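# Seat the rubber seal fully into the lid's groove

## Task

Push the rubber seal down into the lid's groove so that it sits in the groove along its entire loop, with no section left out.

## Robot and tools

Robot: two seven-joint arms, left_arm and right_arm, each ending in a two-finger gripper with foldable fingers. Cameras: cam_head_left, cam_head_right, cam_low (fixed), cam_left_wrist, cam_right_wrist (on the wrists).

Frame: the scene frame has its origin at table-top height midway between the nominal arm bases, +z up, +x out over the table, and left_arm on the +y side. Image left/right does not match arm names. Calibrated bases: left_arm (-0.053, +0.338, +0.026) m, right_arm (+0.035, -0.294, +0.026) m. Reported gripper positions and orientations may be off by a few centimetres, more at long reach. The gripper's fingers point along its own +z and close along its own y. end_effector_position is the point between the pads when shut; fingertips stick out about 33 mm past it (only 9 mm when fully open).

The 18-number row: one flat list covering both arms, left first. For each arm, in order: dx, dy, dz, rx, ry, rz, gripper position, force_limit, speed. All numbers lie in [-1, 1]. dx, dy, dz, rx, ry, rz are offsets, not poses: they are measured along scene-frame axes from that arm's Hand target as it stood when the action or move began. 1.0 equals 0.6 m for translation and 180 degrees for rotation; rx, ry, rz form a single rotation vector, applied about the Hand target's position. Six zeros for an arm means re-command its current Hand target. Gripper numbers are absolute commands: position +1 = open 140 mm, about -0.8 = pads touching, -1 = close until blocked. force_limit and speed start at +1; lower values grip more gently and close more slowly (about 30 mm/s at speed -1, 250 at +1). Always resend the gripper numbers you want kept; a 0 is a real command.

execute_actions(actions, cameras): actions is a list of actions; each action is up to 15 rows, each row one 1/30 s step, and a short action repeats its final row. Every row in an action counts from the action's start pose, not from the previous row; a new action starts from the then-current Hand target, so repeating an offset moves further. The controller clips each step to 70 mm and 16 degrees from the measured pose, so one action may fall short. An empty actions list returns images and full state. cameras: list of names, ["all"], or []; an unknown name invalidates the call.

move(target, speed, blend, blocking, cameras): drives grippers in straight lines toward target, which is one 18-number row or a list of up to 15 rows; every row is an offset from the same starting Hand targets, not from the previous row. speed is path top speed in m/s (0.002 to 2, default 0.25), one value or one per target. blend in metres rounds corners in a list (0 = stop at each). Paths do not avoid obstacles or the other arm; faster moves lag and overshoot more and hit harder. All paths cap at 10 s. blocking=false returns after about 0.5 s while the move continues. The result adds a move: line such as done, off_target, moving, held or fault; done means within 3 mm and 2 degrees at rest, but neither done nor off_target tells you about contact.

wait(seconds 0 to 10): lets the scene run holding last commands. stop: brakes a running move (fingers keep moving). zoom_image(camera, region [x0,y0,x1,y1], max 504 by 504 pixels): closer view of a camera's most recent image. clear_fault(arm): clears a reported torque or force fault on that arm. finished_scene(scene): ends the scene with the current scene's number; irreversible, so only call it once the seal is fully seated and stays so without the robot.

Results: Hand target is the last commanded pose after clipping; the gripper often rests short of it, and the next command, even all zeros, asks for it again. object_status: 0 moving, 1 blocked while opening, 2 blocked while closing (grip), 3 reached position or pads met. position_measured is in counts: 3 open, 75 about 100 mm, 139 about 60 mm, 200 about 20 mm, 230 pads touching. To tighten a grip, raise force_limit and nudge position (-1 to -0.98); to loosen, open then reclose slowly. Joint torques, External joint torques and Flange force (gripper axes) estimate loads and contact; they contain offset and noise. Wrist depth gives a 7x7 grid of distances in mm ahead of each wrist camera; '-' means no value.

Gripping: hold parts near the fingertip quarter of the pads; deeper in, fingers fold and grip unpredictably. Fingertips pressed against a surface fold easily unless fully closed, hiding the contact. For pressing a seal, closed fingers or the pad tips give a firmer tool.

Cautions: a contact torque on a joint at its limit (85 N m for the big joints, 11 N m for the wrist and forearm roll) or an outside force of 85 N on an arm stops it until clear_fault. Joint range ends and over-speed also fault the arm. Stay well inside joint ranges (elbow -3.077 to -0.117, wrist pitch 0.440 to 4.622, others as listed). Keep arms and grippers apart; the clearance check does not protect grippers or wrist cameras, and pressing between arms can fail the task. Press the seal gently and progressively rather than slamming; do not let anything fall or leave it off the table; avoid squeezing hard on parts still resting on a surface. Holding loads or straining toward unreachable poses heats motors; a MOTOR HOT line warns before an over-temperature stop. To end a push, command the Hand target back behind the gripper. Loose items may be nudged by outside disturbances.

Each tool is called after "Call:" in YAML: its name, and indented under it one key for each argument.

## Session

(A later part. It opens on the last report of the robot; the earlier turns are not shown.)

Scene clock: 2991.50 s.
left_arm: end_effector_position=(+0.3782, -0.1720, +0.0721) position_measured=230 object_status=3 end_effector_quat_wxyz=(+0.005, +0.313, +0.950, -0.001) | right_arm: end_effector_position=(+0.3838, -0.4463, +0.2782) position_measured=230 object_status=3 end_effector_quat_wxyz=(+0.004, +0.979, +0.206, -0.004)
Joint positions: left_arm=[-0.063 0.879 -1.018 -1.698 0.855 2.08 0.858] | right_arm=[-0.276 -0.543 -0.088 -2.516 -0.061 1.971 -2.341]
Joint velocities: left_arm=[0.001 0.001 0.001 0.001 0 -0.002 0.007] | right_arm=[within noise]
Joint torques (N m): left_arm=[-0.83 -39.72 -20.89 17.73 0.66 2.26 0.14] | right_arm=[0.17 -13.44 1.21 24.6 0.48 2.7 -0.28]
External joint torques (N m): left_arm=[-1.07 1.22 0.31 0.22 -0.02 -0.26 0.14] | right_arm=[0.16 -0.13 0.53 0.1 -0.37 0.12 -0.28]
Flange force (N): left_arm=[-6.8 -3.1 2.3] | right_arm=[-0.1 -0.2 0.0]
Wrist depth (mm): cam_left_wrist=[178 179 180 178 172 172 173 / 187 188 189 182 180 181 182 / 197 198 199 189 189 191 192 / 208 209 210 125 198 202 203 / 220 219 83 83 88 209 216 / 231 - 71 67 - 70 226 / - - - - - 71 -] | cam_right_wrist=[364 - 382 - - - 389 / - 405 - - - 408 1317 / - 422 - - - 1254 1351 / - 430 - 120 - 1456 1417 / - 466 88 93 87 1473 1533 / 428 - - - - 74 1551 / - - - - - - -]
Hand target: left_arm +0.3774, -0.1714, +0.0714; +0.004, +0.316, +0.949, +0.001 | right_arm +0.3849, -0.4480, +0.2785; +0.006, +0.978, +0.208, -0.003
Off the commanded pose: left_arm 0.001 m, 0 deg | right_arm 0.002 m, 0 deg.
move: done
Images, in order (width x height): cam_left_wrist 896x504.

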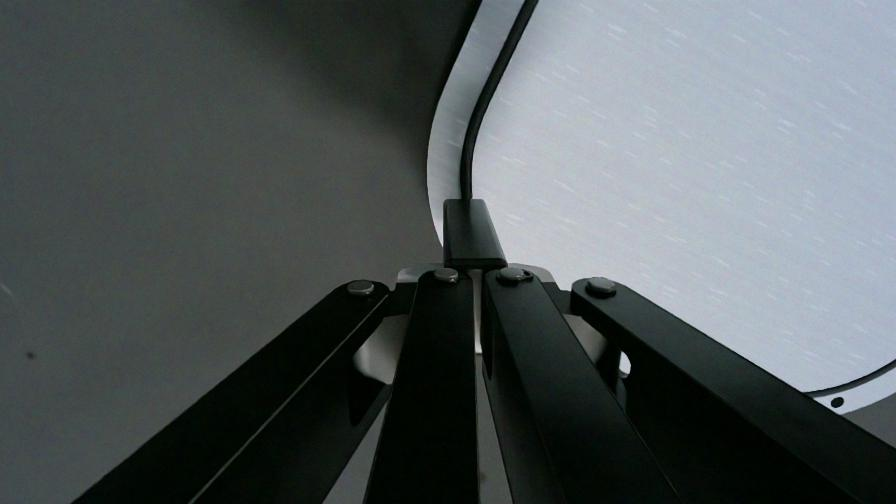

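Call:
move:
  target:
    - [-0.015,0.0567,-0.028,0,0,0,-1,-1,-1,0,0,0,0,0,0,-1,-1,-1]
    - [-0.015,0.0567,-0.05,0,0,0,-1,-1,-1,0,0,0,0,0,0,-1,-1,-1]
  speed: [0.1,0.03]
  cameras: ["cam_left_wrist"]

Call:
zoom_image:
  camera: "cam_left_wrist"
  region: [370, 0, 620, 240]

Scene clock: 3000.27 s.
left_arm: end_effector_position=(+0.3705, -0.1388, +0.0504) position_measured=230 object_status=3 end_effector_quat_wxyz=(+0.007, +0.317, +0.948, +0.001) | right_arm: end_effector_position=(+0.3838, -0.4463, +0.2782) position_measured=230 object_status=3 end_effector_quat_wxyz=(+0.004, +0.979, +0.206, -0.004)
Joint positions: left_arm=[0.017 0.843 -1.014 -1.833 0.881 2.163 0.847] | right_arm=[-0.276 -0.543 -0.088 -2.516 -0.061 1.971 -2.341]
Joint velocities: left_arm=[0 0.001 0.001 0 0 0.003 -0.006] | right_arm=[within noise]
Joint torques (N m): left_arm=[-2.35 -30.76 -15.17 14.22 1.65 3.59 -0.32] | right_arm=[0.17 -13.45 1.13 24.62 0.49 2.71 -0.29]
External joint torques (N m): left_arm=[-2.38 7.34 5.67 -2.71 1 1.08 -0.32] | right_arm=[0.19 -0.17 0.46 0.18 -0.35 0.14 -0.29]
Flange force (N): left_arm=[-11.3 -6.8 24.5] | right_arm=[0.0 -0.1 -0.1]
Wrist depth (mm): cam_left_wrist=[159 159 162 154 153 153 154 / 167 167 170 159 160 161 162 / 175 177 177 167 168 170 171 / 185 186 186 137 176 179 180 / 196 196 83 83 88 186 192 / 206 - 71 67 - 70 202 / - - - - - 71 -] | cam_right_wrist=[370 - - - 381 388 1267 / - - - - - 379 1285 / - - 415 - - 1317 1344 / - - 432 120 448 1465 1395 / - 475 94 93 87 1433 1507 / 449 - - - - 74 1561 / - - - - - - -]
Hand target: left_arm +0.3684, -0.1374, +0.0414; +0.004, +0.316, +0.949, +0.001 | right_arm +0.3849, -0.4480, +0.2785; +0.006, +0.978, +0.208, -0.003
Off the commanded pose: left_arm 0.009 m, 0 deg | right_arm 0.002 m, 0 deg.
move: off_target (left_arm)
Images, in order (width x height): cam_left_wrist 896x504.

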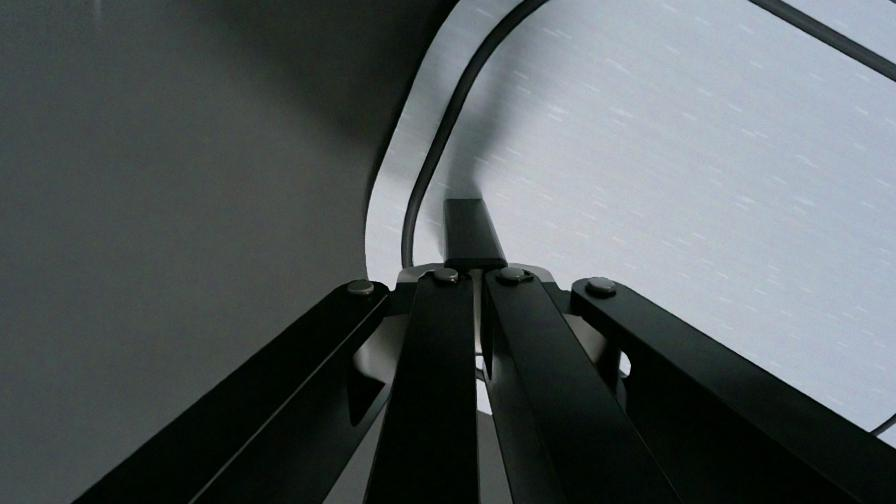

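Scaled by 2.016 from the camera's 896x504 image, which has a finer 1280x720 frame.

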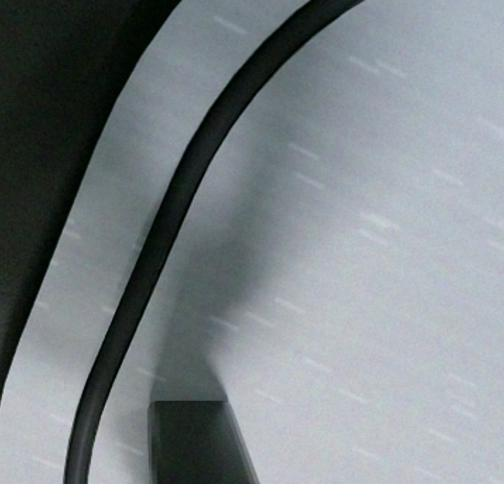

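Call:
move:
  target:
    - [0,0,0.0217,0,0,0,-1,-1,-1,0,0,0,0,0,0,-1,-1,-1]
    - [-0.0488,0.0122,0.0217,0,0,-0.139,-1,-1,-1,0,0,0,0,0,0,-1,-1,-1]
    - [-0.0488,0.0122,0,0,0,-0.139,-1,-1,-1,0,0,0,0,0,0,-1,-1,-1]
  speed: [0.06,0.1,0.03]

Call:
move:
  target:
    - [0,0,0.0217,0,0,0,-1,-1,-1,0,0,0,0,0,0,-1,-1,-1]
    - [-0.018,0.033,0.0217,0,0,0,-1,-1,-1,0,0,0,0,0,0,-1,-1,-1]
    - [-0.018,0.033,0,0,0,0,-1,-1,-1,0,0,0,0,0,0,-1,-1,-1]
  speed: [0.06,0.1,0.03]
  cameras: ["cam_left_wrist"]

Call:
zoom_image:
  camera: "cam_left_wrist"
  region: [430, 0, 680, 240]

Scene clock: 3025.27 s.
left_arm: end_effector_position=(+0.3409, -0.1326, +0.0512) position_measured=230 object_status=3 end_effector_quat_wxyz=(+0.008, +0.513, +0.858, +0.001) | right_arm: end_effector_position=(+0.3838, -0.4463, +0.2782) position_measured=230 object_status=3 end_effector_quat_wxyz=(+0.004, +0.979, +0.206, -0.004)
Joint positions: left_arm=[0.104 0.87 -1.119 -1.927 0.97 2.147 1.187] | right_arm=[-0.276 -0.543 -0.088 -2.516 -0.061 1.971 -2.341]
Joint velocities: left_arm=[-0.001 0 -0.001 0 0.003 0.004 0.001] | right_arm=[within noise]
Joint torques (N m): left_arm=[-1.97 -27.22 -15.17 13.02 1.82 3.39 -0.09] | right_arm=[0.2 -13.42 1.14 24.62 0.48 2.7 -0.23]
External joint torques (N m): left_arm=[-2.08 7.26 7.32 -2.53 1.15 0.9 -0.09] | right_arm=[0.23 -0.05 0.5 0.1 -0.37 0.12 -0.23]
Flange force (N): left_arm=[-14.5 -0.8 28.1] | right_arm=[0.2 -0.1 0.1]
Wrist depth (mm): cam_left_wrist=[160 161 162 159 153 153 154 / 168 168 170 162 160 161 162 / 177 178 179 168 169 170 171 / 186 187 188 124 177 180 180 / 197 197 83 83 88 186 191 / 208 - 71 67 - 70 201 / - - - - - 70 -] | cam_right_wrist=[372 - - 395 386 - 1254 / - - - - - - 1279 / - - - - - 1628 1344 / - 444 - 120 - 1380 1417 / 469 462 88 93 87 1448 1507 / 447 - - - - 74 1542 / - - - - - - -]
Hand target: left_arm +0.3392, -0.1301, +0.0414; +0.004, +0.514, +0.858, +0.000 | right_arm +0.3849, -0.4480, +0.2785; +0.006, +0.978, +0.208, -0.003
Off the commanded pose: left_arm 0.010 m, 1 deg | right_arm 0.002 m, 0 deg.
move: off_target (left_arm)

Scene clock: 3027.47 s.
left_arm: end_effector_position=(+0.3303, -0.1131, +0.0508) position_measured=230 object_status=3 end_effector_quat_wxyz=(+0.008, +0.516, +0.857, +0.001) | right_arm: end_effector_position=(+0.3838, -0.4463, +0.2782) position_measured=230 object_status=3 end_effector_quat_wxyz=(+0.004, +0.979, +0.206, -0.004)
Joint positions: left_arm=[0.171 0.839 -1.148 -2.012 0.977 2.175 1.179] | right_arm=[-0.276 -0.543 -0.088 -2.516 -0.061 1.971 -2.341]
Joint velocities: left_arm=[0 0 0 -0.001 0.002 0.004 -0.006] | right_arm=[within noise]
Joint torques (N m): left_arm=[-2.34 -24.97 -14.65 12.24 1.91 3.41 -0.27] | right_arm=[0.18 -13.47 1.14 24.63 0.48 2.69 -0.26]
External joint torques (N m): left_arm=[-2.29 6.87 7.42 -3.05 1.26 0.91 -0.27] | right_arm=[0.2 -0.16 0.48 0.11 -0.37 0.11 -0.26]
Flange force (N): left_arm=[-13.5 -1.7 30.3] | right_arm=[-0.1 -0.2 -0.1]
Wrist depth (mm): cam_left_wrist=[160 160 162 162 154 153 153 / 168 168 170 167 160 161 162 / 177 178 179 169 169 170 171 / 186 187 187 125 176 180 181 / 196 197 83 83 88 187 192 / 208 - 71 67 - 70 201 / - - - - - 71 -] | cam_right_wrist=[370 391 - - - - 1267 / - - - 403 408 - 1285 / 433 - - - - 1628 1344 / - - - 120 - 1473 1417 / - - 88 93 87 1456 1473 / 433 - - - - 74 1570 / - - - - - - -]
Hand target: left_arm +0.3284, -0.1103, +0.0414; +0.004, +0.514, +0.858, +0.000 | right_arm +0.3849, -0.4480, +0.2785; +0.006, +0.978, +0.208, -0.003
Off the commanded pose: left_arm 0.010 m, 1 deg | right_arm 0.002 m, 0 deg.
move: off_target (left_arm)
Images, in order (width x height): cam_left_wrist 896x504.

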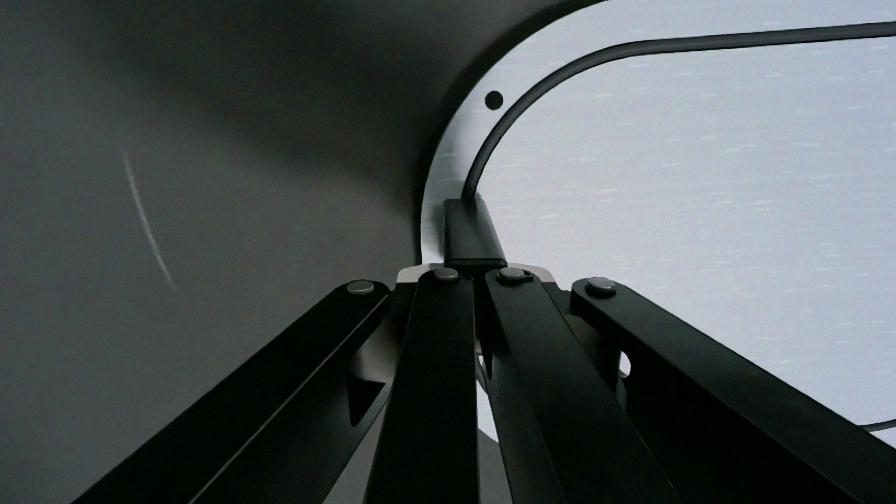

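Scaled by 2.016 from the camera's 896x504 image, which has a finer 1280x720 frame.

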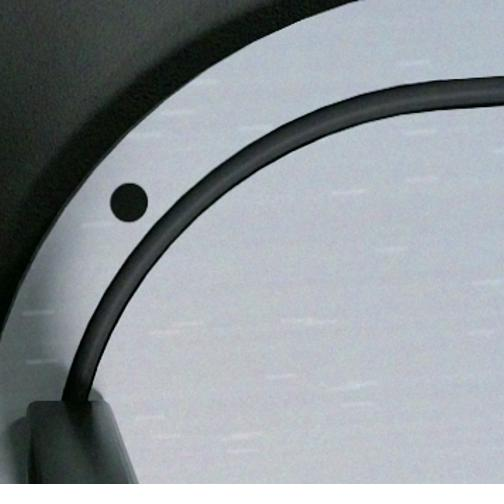

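Call:
move:
  target:
    - [0,0,0.0217,0,0,0,-1,-1,-1,0,0,0,0,0,0,-1,-1,-1]
    - [-0.0135,0.0325,0.0217,0,0,-0.072,-1,-1,-1,0,0,0,0,0,0,-1,-1,-1]
    - [-0.0135,0.0325,0.002,0,0,-0.072,-1,-1,-1,0,0,0,0,0,0,-1,-1,-1]
  speed: [0.06,0.1,0.03]

Call:
move:
  target:
    - [0,0,0.0217,0,0,0,-1,-1,-1,0,0,0,0,0,0,-1,-1,-1]
    - [-0.001,0.0335,0.0217,0,0,-0.083,-1,-1,-1,0,0,0,0,0,0,-1,-1,-1]
    - [-0.001,0.0335,0.001,0,0,-0.083,-1,-1,-1,0,0,0,0,0,0,-1,-1,-1]
  speed: [0.06,0.1,0.03]
  cameras: ["cam_left_wrist"]

Call:
zoom_image:
  camera: "cam_left_wrist"
  region: [430, 0, 896, 260]

Scene clock: 3051.80 s.
left_arm: end_effector_position=(+0.3223, -0.0926, +0.0508) position_measured=230 object_status=3 end_effector_quat_wxyz=(+0.007, +0.607, +0.795, +0.002) | right_arm: end_effector_position=(+0.3838, -0.4463, +0.2782) position_measured=230 object_status=3 end_effector_quat_wxyz=(+0.004, +0.979, +0.206, -0.004)
Joint positions: left_arm=[0.262 0.852 -1.21 -2.083 1.024 2.166 1.374] | right_arm=[-0.276 -0.543 -0.088 -2.516 -0.061 1.971 -2.341]
Joint torques (N m): left_arm=[-1.93 -23.3 -15 12.04 1.89 3.36 -0.1] | right_arm=[0.18 -13.42 1.19 24.66 0.48 2.7 -0.28]
External joint torques (N m): left_arm=[-1.88 6.13 7.7 -2.48 1.22 0.88 -0.1] | right_arm=[0.17 -0.05 0.51 0.12 -0.37 0.12 -0.28]
Flange force (N): left_arm=[-13.5 2.5 30.4] | right_arm=[0.2 0.1 0.0]
Wrist depth (mm): cam_left_wrist=[160 161 162 163 160 154 154 / 168 168 170 169 160 161 162 / 177 178 179 170 169 169 170 / 186 188 188 125 176 179 180 / 198 196 82 83 88 185 191 / 207 - 71 67 - 70 200 / - - - - - 71 -] | cam_right_wrist=[374 - - - 380 - 1203 / 400 - - - - - 1291 / - - - - - 1344 1331 / - - - 121 - 1440 1410 / - - 88 93 87 87 1524 / 454 - - - - 74 1551 / - - - - - - -]
Hand target: left_arm +0.3203, -0.0908, +0.0426; +0.004, +0.607, +0.794, -0.001 | right_arm +0.3849, -0.4480, +0.2785; +0.006, +0.978, +0.208, -0.003
Off the commanded pose: left_arm 0.009 m, 0 deg | right_arm 0.002 m, 0 deg.
move: off_target (left_arm)

Scene clock: 3055.20 s.
left_arm: end_effector_position=(+0.3215, -0.0723, +0.0508) position_measured=230 object_status=3 end_effector_quat_wxyz=(+0.006, +0.705, +0.709, +0.001) | right_arm: end_effector_position=(+0.3838, -0.4463, +0.2782) position_measured=230 object_status=3 end_effector_quat_wxyz=(+0.004, +0.979, +0.206, -0.004)
Joint positions: left_arm=[0.352 0.886 -1.267 -2.134 1.076 2.141 1.624] | right_arm=[-0.276 -0.543 -0.088 -2.516 -0.061 1.971 -2.341]
Joint velocities: left_arm=[-0.002 -0.001 0.004 0.001 0.002 0.003 0.001] | right_arm=[within noise]
Joint torques (N m): left_arm=[-2.05 -22.23 -16 11.38 1.89 3.39 -0.13] | right_arm=[0.19 -13.44 1.15 24.64 0.5 2.69 -0.25]
External joint torques (N m): left_arm=[-1.9 5.39 7.63 -2.13 1.19 0.92 -0.13] | right_arm=[0.2 -0.02 0.48 0.08 -0.35 0.1 -0.25]
Flange force (N): left_arm=[-12.0 5.7 29.8] | right_arm=[0.2 0.0 0.1]
Wrist depth (mm): cam_left_wrist=[161 161 162 162 161 153 153 / 169 169 170 169 160 160 162 / 178 178 179 175 169 169 170 / 187 187 188 124 176 178 179 / 198 197 83 83 88 185 190 / 208 - 71 67 - 70 199 / - - - - - 71 -] | cam_right_wrist=[370 - - 387 - - 1219 / - - 383 394 - - 1285 / - - - - 412 1380 1358 / - - - 120 - 1410 1417 / - - 88 93 87 1473 1498 / 442 - - - - 74 1561 / - - - - - - -]
Hand target: left_arm +0.3197, -0.0707, +0.0432; +0.004, +0.706, +0.709, -0.001 | right_arm +0.3849, -0.4480, +0.2785; +0.006, +0.978, +0.208, -0.003
Off the commanded pose: left_arm 0.008 m, 0 deg | right_arm 0.002 m, 0 deg.
move: off_target (left_arm)
Images, in order (width x height): cam_left_wrist 896x504.

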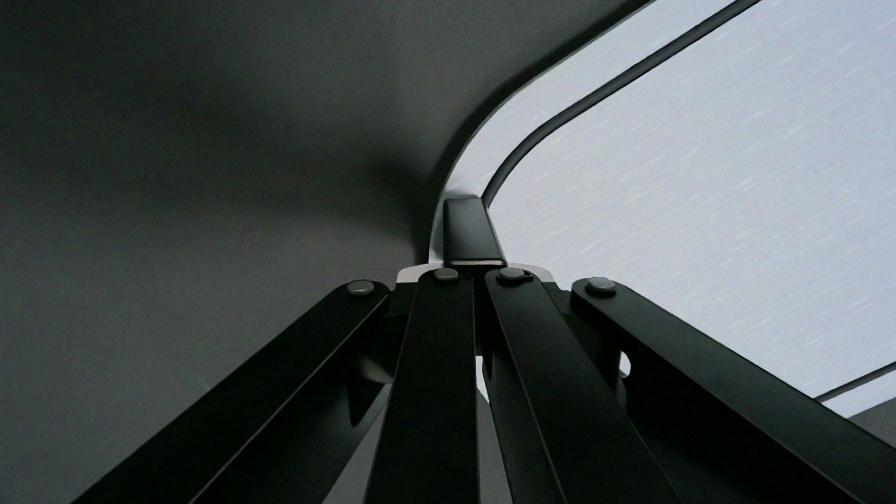

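Scaled by 1.082 from the camera's 896x504 image, which has a finer 1280x720 frame.

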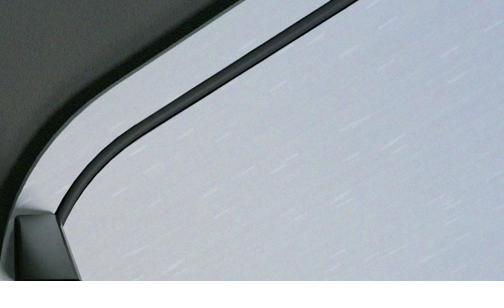

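Call:
move:
  target:
    - [0,0,0.0217,0,0,0,-1,-1,-1,0,0,0,0,0,0,-1,-1,-1]
    - [0.0175,0.028,0.0217,0,0,-0.0833,-1,-1,-1,0,0,0,0,0,0,-1,-1,-1]
    - [0.0175,0.028,0.0007,0,0,-0.0833,-1,-1,-1,0,0,0,0,0,0,-1,-1,-1]
  speed: [0.06,0.1,0.03]

Call:
move:
  target:
    - [0,0,0.0217,0,0,0,-1,-1,-1,0,0,0,0,0,0,-1,-1,-1]
    - [0.0263,0.0318,0.0217,0,0,-0.1111,-1,-1,-1,0,0,0,0,0,0,-1,-1,-1]
    - [0.0263,0.0318,0,0,0,-0.1111,-1,-1,-1,0,0,0,0,0,0,-1,-1,-1]
  speed: [0.06,0.1,0.03]
  cameras: ["cam_left_wrist"]

Call:
zoom_image:
  camera: "cam_left_wrist"
  region: [430, 0, 896, 260]

Scene clock: 3070.27 s.
left_arm: end_effector_position=(+0.3314, -0.0553, +0.0511) position_measured=230 object_status=3 end_effector_quat_wxyz=(+0.005, +0.791, +0.611, +0.001) | right_arm: end_effector_position=(+0.3838, -0.4463, +0.2782) position_measured=230 object_status=3 end_effector_quat_wxyz=(+0.004, +0.979, +0.206, -0.004)
Joint positions: left_arm=[0.421 0.935 -1.306 -2.146 1.12 2.102 1.897] | right_arm=[-0.276 -0.543 -0.088 -2.516 -0.061 1.971 -2.341]
Joint torques (N m): left_arm=[-2.83 -22.1 -16.77 10.95 2.34 3.4 -0.09] | right_arm=[0.2 -13.43 1.15 24.65 0.48 2.69 -0.24]
External joint torques (N m): left_arm=[-3 5.07 7.82 -1.88 1.58 0.94 -0.09] | right_arm=[0.27 0 0.55 0.04 -0.36 0.1 -0.24]
Flange force (N): left_arm=[-12.7 10.2 31.3] | right_arm=[0.3 -0.1 0.1]
Wrist depth (mm): cam_left_wrist=[161 162 162 162 155 152 153 / 169 170 170 169 160 160 161 / 178 179 179 170 168 169 169 / 188 189 189 125 176 178 179 / 199 198 82 83 88 184 189 / 210 - 71 67 - 70 198 / - - - - - 70 -] | cam_right_wrist=[376 - - - - - 1150 / 398 398 - - - - 1273 / - - - - - 1410 1351 / - - - 120 - 1402 1387 / - - 88 93 87 1465 1498 / 429 - - - - 74 1579 / - - - - - - -]
Hand target: left_arm +0.3302, -0.0539, +0.0437; +0.003, +0.792, +0.610, -0.002 | right_arm +0.3849, -0.4480, +0.2785; +0.006, +0.978, +0.208, -0.003
Off the commanded pose: left_arm 0.008 m, 0 deg | right_arm 0.002 m, 0 deg.
move: off_target (left_arm)

Scene clock: 3074.17 s.
left_arm: end_effector_position=(+0.3465, -0.0364, +0.0513) position_measured=230 object_status=3 end_effector_quat_wxyz=(+0.004, +0.886, +0.464, +0.000) | right_arm: end_effector_position=(+0.3838, -0.4463, +0.2782) position_measured=230 object_status=3 end_effector_quat_wxyz=(+0.004, +0.979, +0.206, -0.004)
Joint positions: left_arm=[0.491 0.999 -1.344 -2.147 1.17 2.049 2.27] | right_arm=[-0.276 -0.543 -0.088 -2.516 -0.061 1.971 -2.341]
Joint velocities: left_arm=[-0.001 -0.001 0 0.001 0.003 0.003 0.001] | right_arm=[within noise]
Joint torques (N m): left_arm=[-2.54 -22.37 -17.74 10.48 2.46 3.39 -0.06] | right_arm=[0.21 -13.41 1.14 24.65 0.49 2.69 -0.24]
External joint torques (N m): left_arm=[-2.57 4.65 8.22 -1.08 1.67 0.92 -0.06] | right_arm=[0.22 -0.04 0.47 0.13 -0.36 0.12 -0.24]
Flange force (N): left_arm=[-6.9 14.5 30.1] | right_arm=[0.3 0.1 0.0]
Wrist depth (mm): cam_left_wrist=[162 162 162 162 151 151 152 / 170 170 170 168 159 159 160 / 179 179 179 171 168 168 168 / 188 189 190 125 176 178 178 / 200 198 82 83 88 184 189 / 211 - 71 67 - 70 199 / - - - - - 71 -] | cam_right_wrist=[364 - 387 - - - 1291 / - - 401 - - - 1279 / - - - 430 - 1410 1351 / - - - 120 - 1481 1373 / - 464 88 93 87 1473 1507 / 442 - - - - 74 1551 / - - - - - - -]
Hand target: left_arm +0.3459, -0.0348, +0.0437; +0.003, +0.886, +0.464, -0.002 | right_arm +0.3849, -0.4480, +0.2785; +0.006, +0.978, +0.208, -0.003
Off the commanded pose: left_arm 0.008 m, 0 deg | right_arm 0.002 m, 0 deg.
move: off_target (left_arm)
Images, in order (width x height): cam_left_wrist 896x504.

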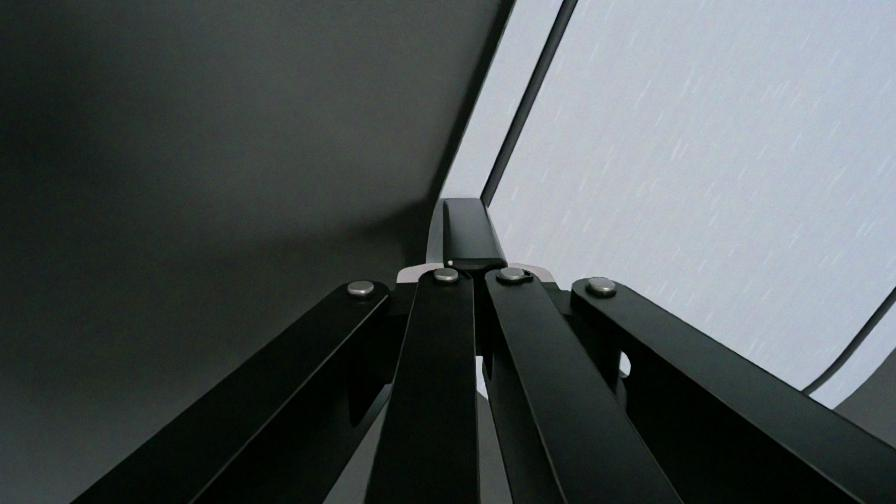

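Scaled by 1.082 from the camera's 896x504 image, which has a finer 1280x720 frame.

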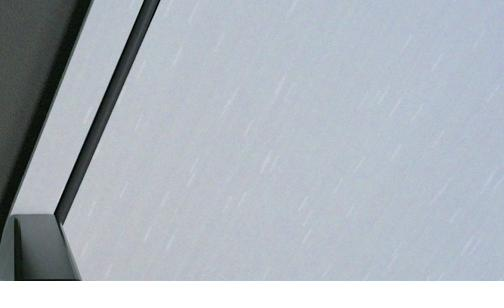

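Call:
move:
  target:
    - [0,0,0.04,0,0,0,-1,-1,-1,0,0,0,0,0,0,-1,-1,-1]
    - [0.1068,0.0147,0.1022,0,0,0.1944,-1,-1,-1,0,0,0,0,0,0,-1,-1,-1]
  speed: [0.1,0.15]
  cameras: ["cam_left_wrist"]

Call:
zoom_image:
  camera: "cam_left_wrist"
  region: [230, 0, 480, 240]

Call:
zoom_image:
  camera: "cam_left_wrist"
  region: [440, 0, 690, 240]

Scene clock: 3087.10 s.
left_arm: end_effector_position=(+0.4099, -0.0247, +0.1047) position_measured=230 object_status=3 end_effector_quat_wxyz=(+0.003, +0.708, +0.706, +0.000) | right_arm: end_effector_position=(+0.3838, -0.4463, +0.2782) position_measured=230 object_status=3 end_effector_quat_wxyz=(+0.004, +0.979, +0.206, -0.004)
Joint positions: left_arm=[0.483 0.867 -1.327 -2 0.969 2.027 1.877] | right_arm=[-0.276 -0.543 -0.088 -2.516 -0.061 1.971 -2.341]
Joint velocities: left_arm=[0.001 -0.001 0 0.001 -0.001 0 -0.007] | right_arm=[within noise]
Joint torques (N m): left_arm=[-0.87 -28.61 -23.7 15.58 0.45 2.62 -0.34] | right_arm=[0.16 -13.42 1.17 24.63 0.48 2.71 -0.27]
External joint torques (N m): left_arm=[-0.98 0.28 0.18 0.27 -0.32 0.18 -0.34] | right_arm=[0.17 0.07 0.49 0.04 -0.37 0.12 -0.27]
Flange force (N): left_arm=[-4.4 2.0 1.6] | right_arm=[0.3 0.2 0.2]
Wrist depth (mm): cam_left_wrist=[211 211 210 210 204 208 212 / 221 221 222 214 211 212 223 / 231 232 228 220 222 221 231 / 246 246 233 125 231 234 246 / 260 256 83 83 88 242 261 / 271 - 71 67 - 70 278 / - - - - - 70 -] | cam_right_wrist=[377 - - - 394 379 1243 / 401 - - - - - 1279 / - - 426 421 - 1448 1344 / 438 446 - 120 - 1395 1402 / - - 88 93 87 1473 1498 / 441 - - - - 74 1533 / - - - - - - -]
Hand target: left_arm +0.4100, -0.0260, +0.1050; +0.004, +0.706, +0.709, -0.001 | right_arm +0.3849, -0.4480, +0.2785; +0.006, +0.978, +0.208, -0.003
Off the commanded pose: left_arm 0.001 m, 0 deg | right_arm 0.002 m, 0 deg.
move: done
Images, in order (width x height): cam_left_wrist 896x504.

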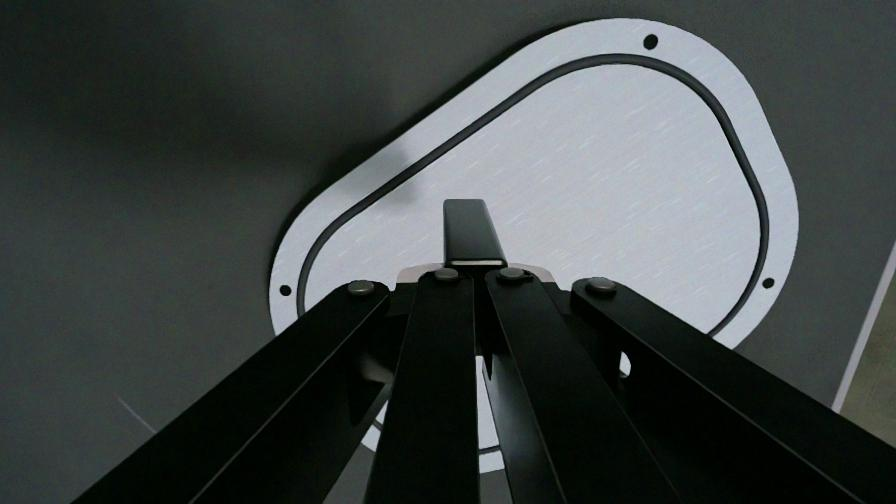

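Scaled by 2.016 from the camera's 896x504 image, which has a finer 1280x720 frame.

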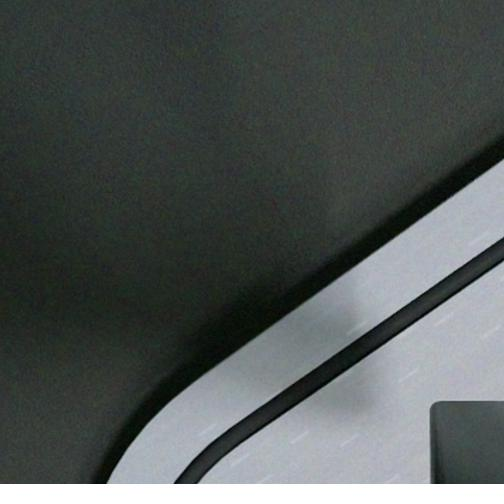

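Scaled by 2.016 from the camera's 896x504 image, which has a finer 1280x720 frame.

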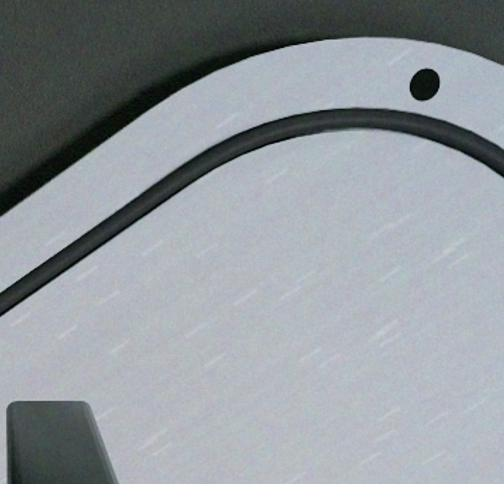

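Call:
move:
  target:
    - [0.0195,0.0692,-0.0825,0,0,0,-1,-1,-1,0,0,0,0,0,0,-1,-1,-1]
    - [0.0195,0.0692,-0.1022,0,0,0,-1,-1,-1,0,0,0,0,0,0,-1,-1,-1]
  speed: [0.12,0.03]
  cameras: ["cam_left_wrist"]

Call:
move:
  target:
    - [0,0,0.0217,0,0,0,-1,-1,-1,0,0,0,0,0,0,-1,-1,-1]
    - [0.0358,0.0247,0.0217,0,0,0,-1,-1,-1,0,0,0,0,0,0,-1,-1,-1]
    - [0.0358,0.0247,0,0,0,0,-1,-1,-1,0,0,0,0,0,0,-1,-1,-1]
  speed: [0.06,0.1,0.03]
  cameras: ["cam_left_wrist"]

Scene clock: 3102.73 s.
left_arm: end_effector_position=(+0.4233, +0.0150, +0.0511) position_measured=230 object_status=3 end_effector_quat_wxyz=(+0.005, +0.706, +0.708, +0.002) | right_arm: end_effector_position=(+0.3838, -0.4463, +0.2782) position_measured=230 object_status=3 end_effector_quat_wxyz=(+0.004, +0.979, +0.206, -0.004)
Joint positions: left_arm=[0.532 0.913 -1.242 -2.058 1.067 2.115 1.883] | right_arm=[-0.276 -0.543 -0.088 -2.516 -0.061 1.971 -2.341]
Joint torques (N m): left_arm=[-2.91 -24.3 -17.1 11.77 2.11 3.67 -0.32] | right_arm=[0.21 -13.42 1.13 24.66 0.48 2.68 -0.25]
External joint torques (N m): left_arm=[-2.77 5.69 7.22 -1.9 1.37 1.19 -0.32] | right_arm=[0.17 -0.09 0.41 0.19 -0.37 0.11 -0.25]
Flange force (N): left_arm=[-12.6 8.9 29.2] | right_arm=[0.1 0.2 -0.2]
Wrist depth (mm): cam_left_wrist=[162 162 162 162 163 163 164 / 169 169 170 171 169 172 172 / 178 179 179 176 168 170 181 / 188 188 187 125 175 178 190 / 199 198 82 83 88 185 198 / 209 - 71 67 - 70 213 / - - - - - 71 -] | cam_right_wrist=[375 - - - - - 1298 / 410 - - - 410 - 1291 / - - - - 421 1260 1365 / - - - 131 - 1473 1410 / - - 88 93 87 1465 1490 / 445 - - - - 74 1570 / - - - - - - -]
Hand target: left_arm +0.4217, +0.0155, +0.0437; +0.004, +0.706, +0.709, -0.001 | right_arm +0.3849, -0.4480, +0.2785; +0.006, +0.978, +0.208, -0.003
Off the commanded pose: left_arm 0.008 m, 0 deg | right_arm 0.002 m, 0 deg.
move: off_target (left_arm)
Images, in order (width x height): cam_left_wrist 896x504.

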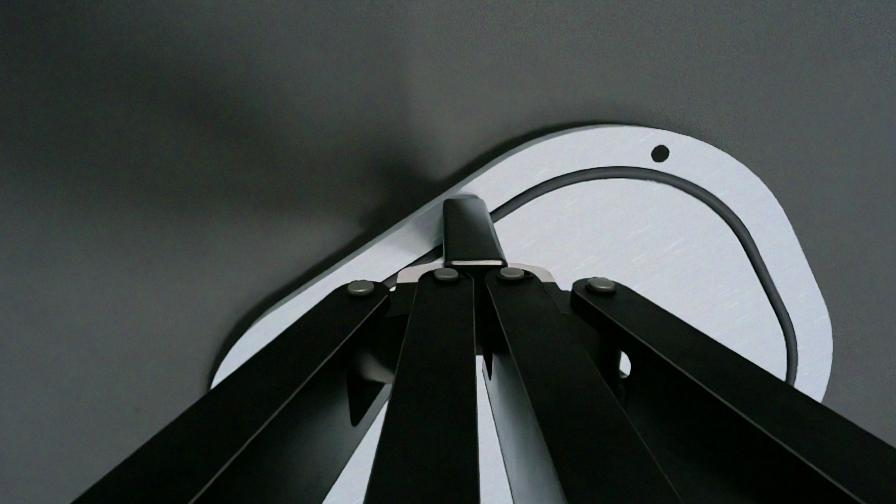

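Scene clock: 3104.90 s.
left_arm: end_effector_position=(+0.4441, +0.0288, +0.0513) position_measured=230 object_status=3 end_effector_quat_wxyz=(+0.005, +0.705, +0.709, +0.001) | right_arm: end_effector_position=(+0.3838, -0.4463, +0.2782) position_measured=230 object_status=3 end_effector_quat_wxyz=(+0.004, +0.979, +0.206, -0.004)
Joint positions: left_arm=[0.549 0.934 -1.236 -2.021 1.071 2.099 1.927] | right_arm=[-0.276 -0.543 -0.088 -2.516 -0.061 1.971 -2.341]
Joint velocities: left_arm=[-0.001 0 -0.001 0.001 0.004 0 -0.001] | right_arm=[within noise]
Joint torques (N m): left_arm=[-2.03 -25.8 -17.45 12.17 2.23 3.34 -0.04] | right_arm=[0.18 -13.45 1.15 24.62 0.49 2.69 -0.25]
External joint torques (N m): left_arm=[-2.15 5.19 7.1 -1.46 1.48 0.87 -0.04] | right_arm=[0.1 -0.05 0.39 0.09 -0.37 0.11 -0.25]
Flange force (N): left_arm=[-10.5 9.6 26.3] | right_arm=[0.0 0.1 0.1]
Wrist depth (mm): cam_left_wrist=[161 162 162 162 163 163 163 / 170 169 170 171 171 171 172 / 178 179 179 178 172 179 181 / 188 189 187 125 176 180 191 / 199 198 82 83 88 185 203 / 210 - 71 67 - 70 213 / - - - - - 71 -] | cam_right_wrist=[370 384 - - - - 1214 / - 399 - 403 - - 1267 / 425 - - - 414 1515 1373 / - - - 120 438 1456 1395 / - - 88 93 87 1448 1507 / 421 - - - - 74 1561 / - - - - - - -]
Hand target: left_arm +0.4432, +0.0304, +0.0437; +0.004, +0.706, +0.709, -0.001 | right_arm +0.3849, -0.4480, +0.2785; +0.006, +0.978, +0.208, -0.003
Off the commanded pose: left_arm 0.008 m, 0 deg | right_arm 0.002 m, 0 deg.
move: off_target (left_arm)
Images, in order (width x height): cam_left_wrist 896x504.

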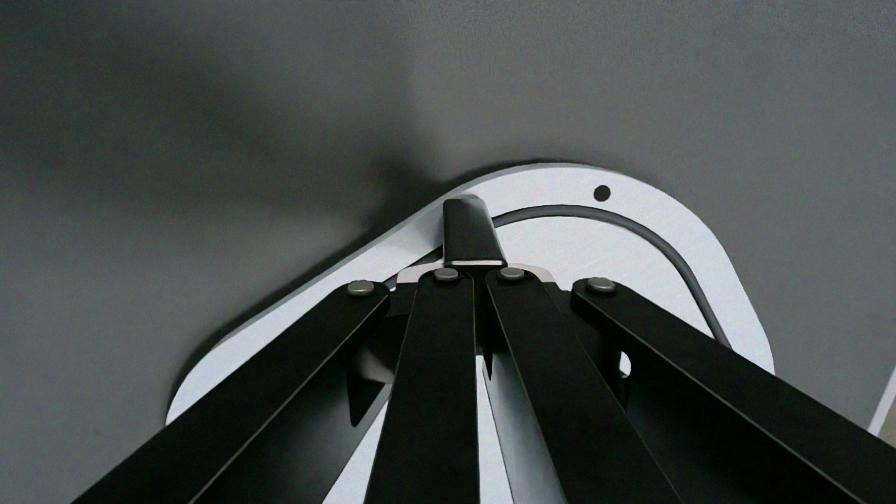

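Call:
move:
  target:
    - [0,0,0.05,0,0,0,-1,-1,-1,0,0,0,0,0,0,-1,-1,-1]
    - [-0.15,0.25,0.35,0,0,0,-1,-1,-1,0,0,0,0,0,0,-1,-1,-1]
  speed: [0.1,0.25]
  cameras: ["cam_head_left", "cam_head_right", "cam_low"]

Call:
zoom_image:
  camera: "cam_head_left"
  region: [390, 300, 560, 440]

Call:
zoom_image:
  camera: "cam_head_right"
  region: [360, 290, 560, 450]

Scene clock: 3112.60 s.
left_arm: end_effector_position=(+0.3552, +0.1800, +0.2539) position_measured=230 object_status=3 end_effector_quat_wxyz=(+0.005, +0.703, +0.711, +0.000) | right_arm: end_effector_position=(+0.3838, -0.4463, +0.2782) position_measured=230 object_status=3 end_effector_quat_wxyz=(+0.004, +0.979, +0.206, -0.004)
Joint positions: left_arm=[1.41 0.937 -2.043 -2.354 0.815 1.741 2.108] | right_arm=[-0.276 -0.543 -0.088 -2.516 -0.061 1.971 -2.341]
Joint velocities: left_arm=[0 0.001 0 -0.002 -0.001 -0.004 0.007] | right_arm=[within noise]
Joint torques (N m): left_arm=[-0.76 -9.84 -21.69 16.67 0.69 2.2 0.15] | right_arm=[0.19 -13.46 1.13 24.67 0.48 2.7 -0.25]
External joint torques (N m): left_arm=[-0.75 0.82 -0.24 -0.7 -0.19 -0.28 0.15] | right_arm=[0.25 -0.17 0.53 0.16 -0.36 0.12 -0.26]
Flange force (N): left_arm=[0.6 -2.0 -0.1] | right_arm=[0.1 -0.2 -0.2]
Wrist depth (mm): cam_left_wrist=[345 346 346 347 346 346 349 / 364 362 361 363 363 365 1193 / 382 382 382 384 386 386 1259 / 406 406 407 119 402 407 1361 / 430 425 79 83 88 422 1464 / 453 - 71 67 - 70 1490 / - - - - - 71 -] | cam_right_wrist=[363 386 - - - - 1298 / 390 - - - 400 - 1279 / - - - - - 1324 1344 / 452 - - 120 - 1387 1402 / - - 88 93 87 1465 1490 / 456 - - - - 74 1561 / - - - - - - -]
Hand target: left_arm +0.3532, +0.1804, +0.2537; +0.004, +0.706, +0.709, -0.001 | right_arm +0.3849, -0.4480, +0.2785; +0.006, +0.978, +0.208, -0.003
Off the commanded pose: left_arm 0.002 m, 1 deg | right_arm 0.002 m, 0 deg.
move: done
Images, in order (width x height): cam_head_left 896x504, cam_head_right 896x504, cam_low 896x504.

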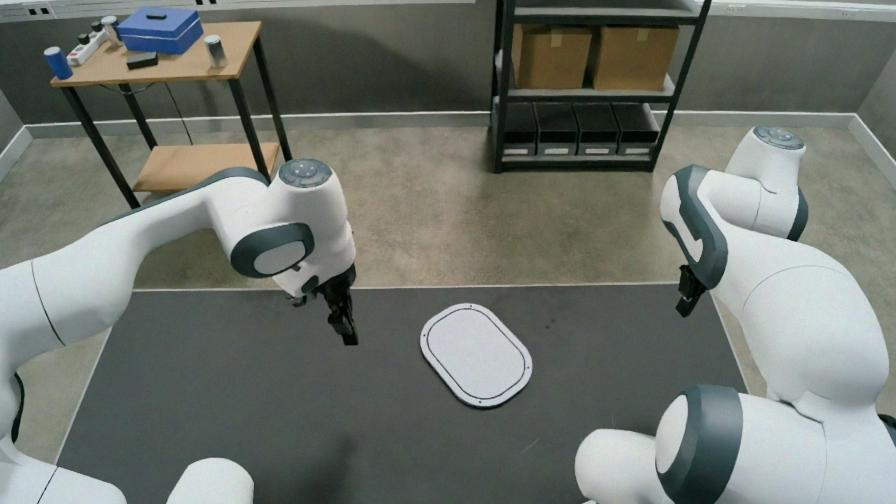

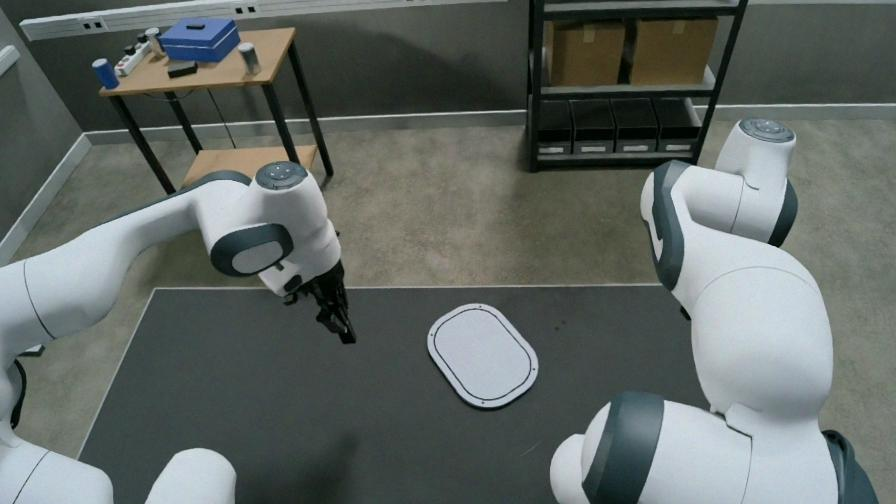

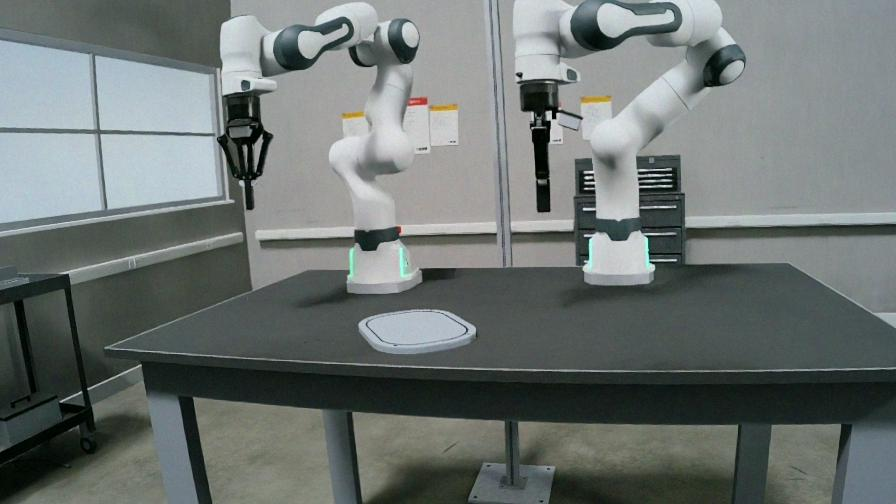

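Scaled by 2.965 from the camera's 896x504 image, which has a finer 1280x720 frame.

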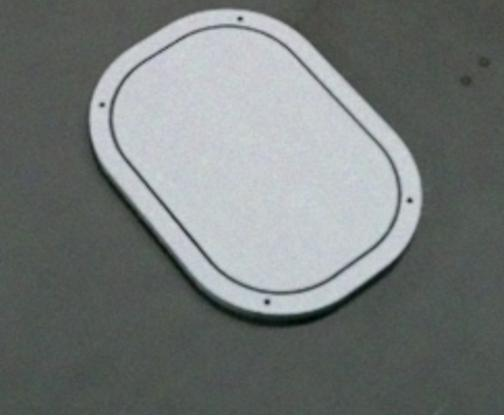

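Scaled by 2.520 from the camera's 896x504 image, which has a finer 1280x720 frame.

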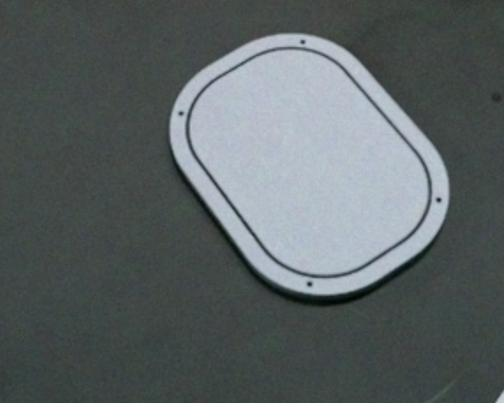

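Call:
zoom_image:
  camera: "cam_low"
  region: [340, 290, 500, 370]

Call:
zoom_image:
  camera: "cam_head_left"
  region: [415, 298, 480, 358]

Call:
zoom_image:
  camera: "cam_head_left"
  region: [460, 330, 540, 410]

Scaled by 3.150 from the camera's 896x504 image, which has a finer 1280x720 frame.

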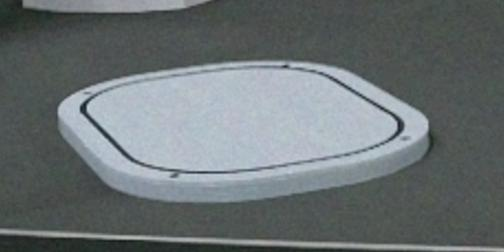

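Scaled by 7.754 from the camera's 896x504 image, which has a finer 1280x720 frame.

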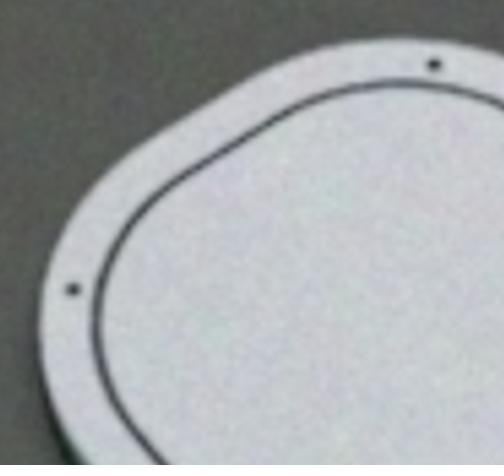

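Scaled by 6.300 from the camera's 896x504 image, which has a finer 1280x720 frame.

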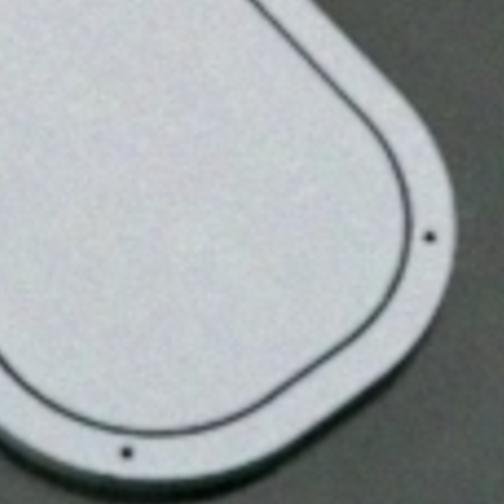

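Call:
zoom_image:
  camera: "cam_low"
  region: [430, 305, 482, 345]

Call:
zoom_image:
  camera: "cam_low"
  region: [352, 305, 404, 345]

Scaled by 9.692 from the camera's 896x504 image, which has a finer 1280x720 frame.

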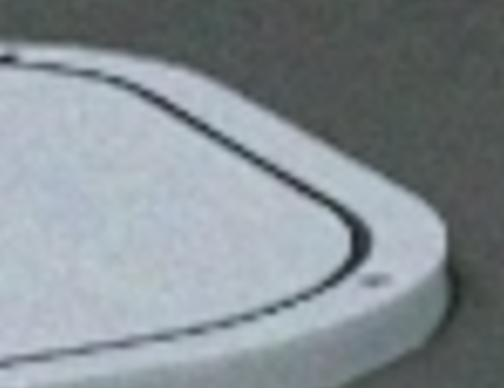

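Scaled by 9.692 from the camera's 896x504 image, which has a finer 1280x720 frame.

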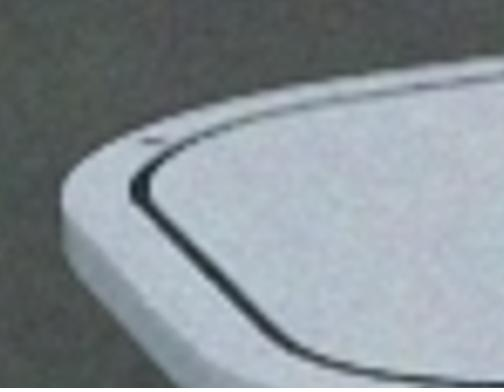

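Call:
finished_scene:
  scene: 1

The scene is finished: the task was done.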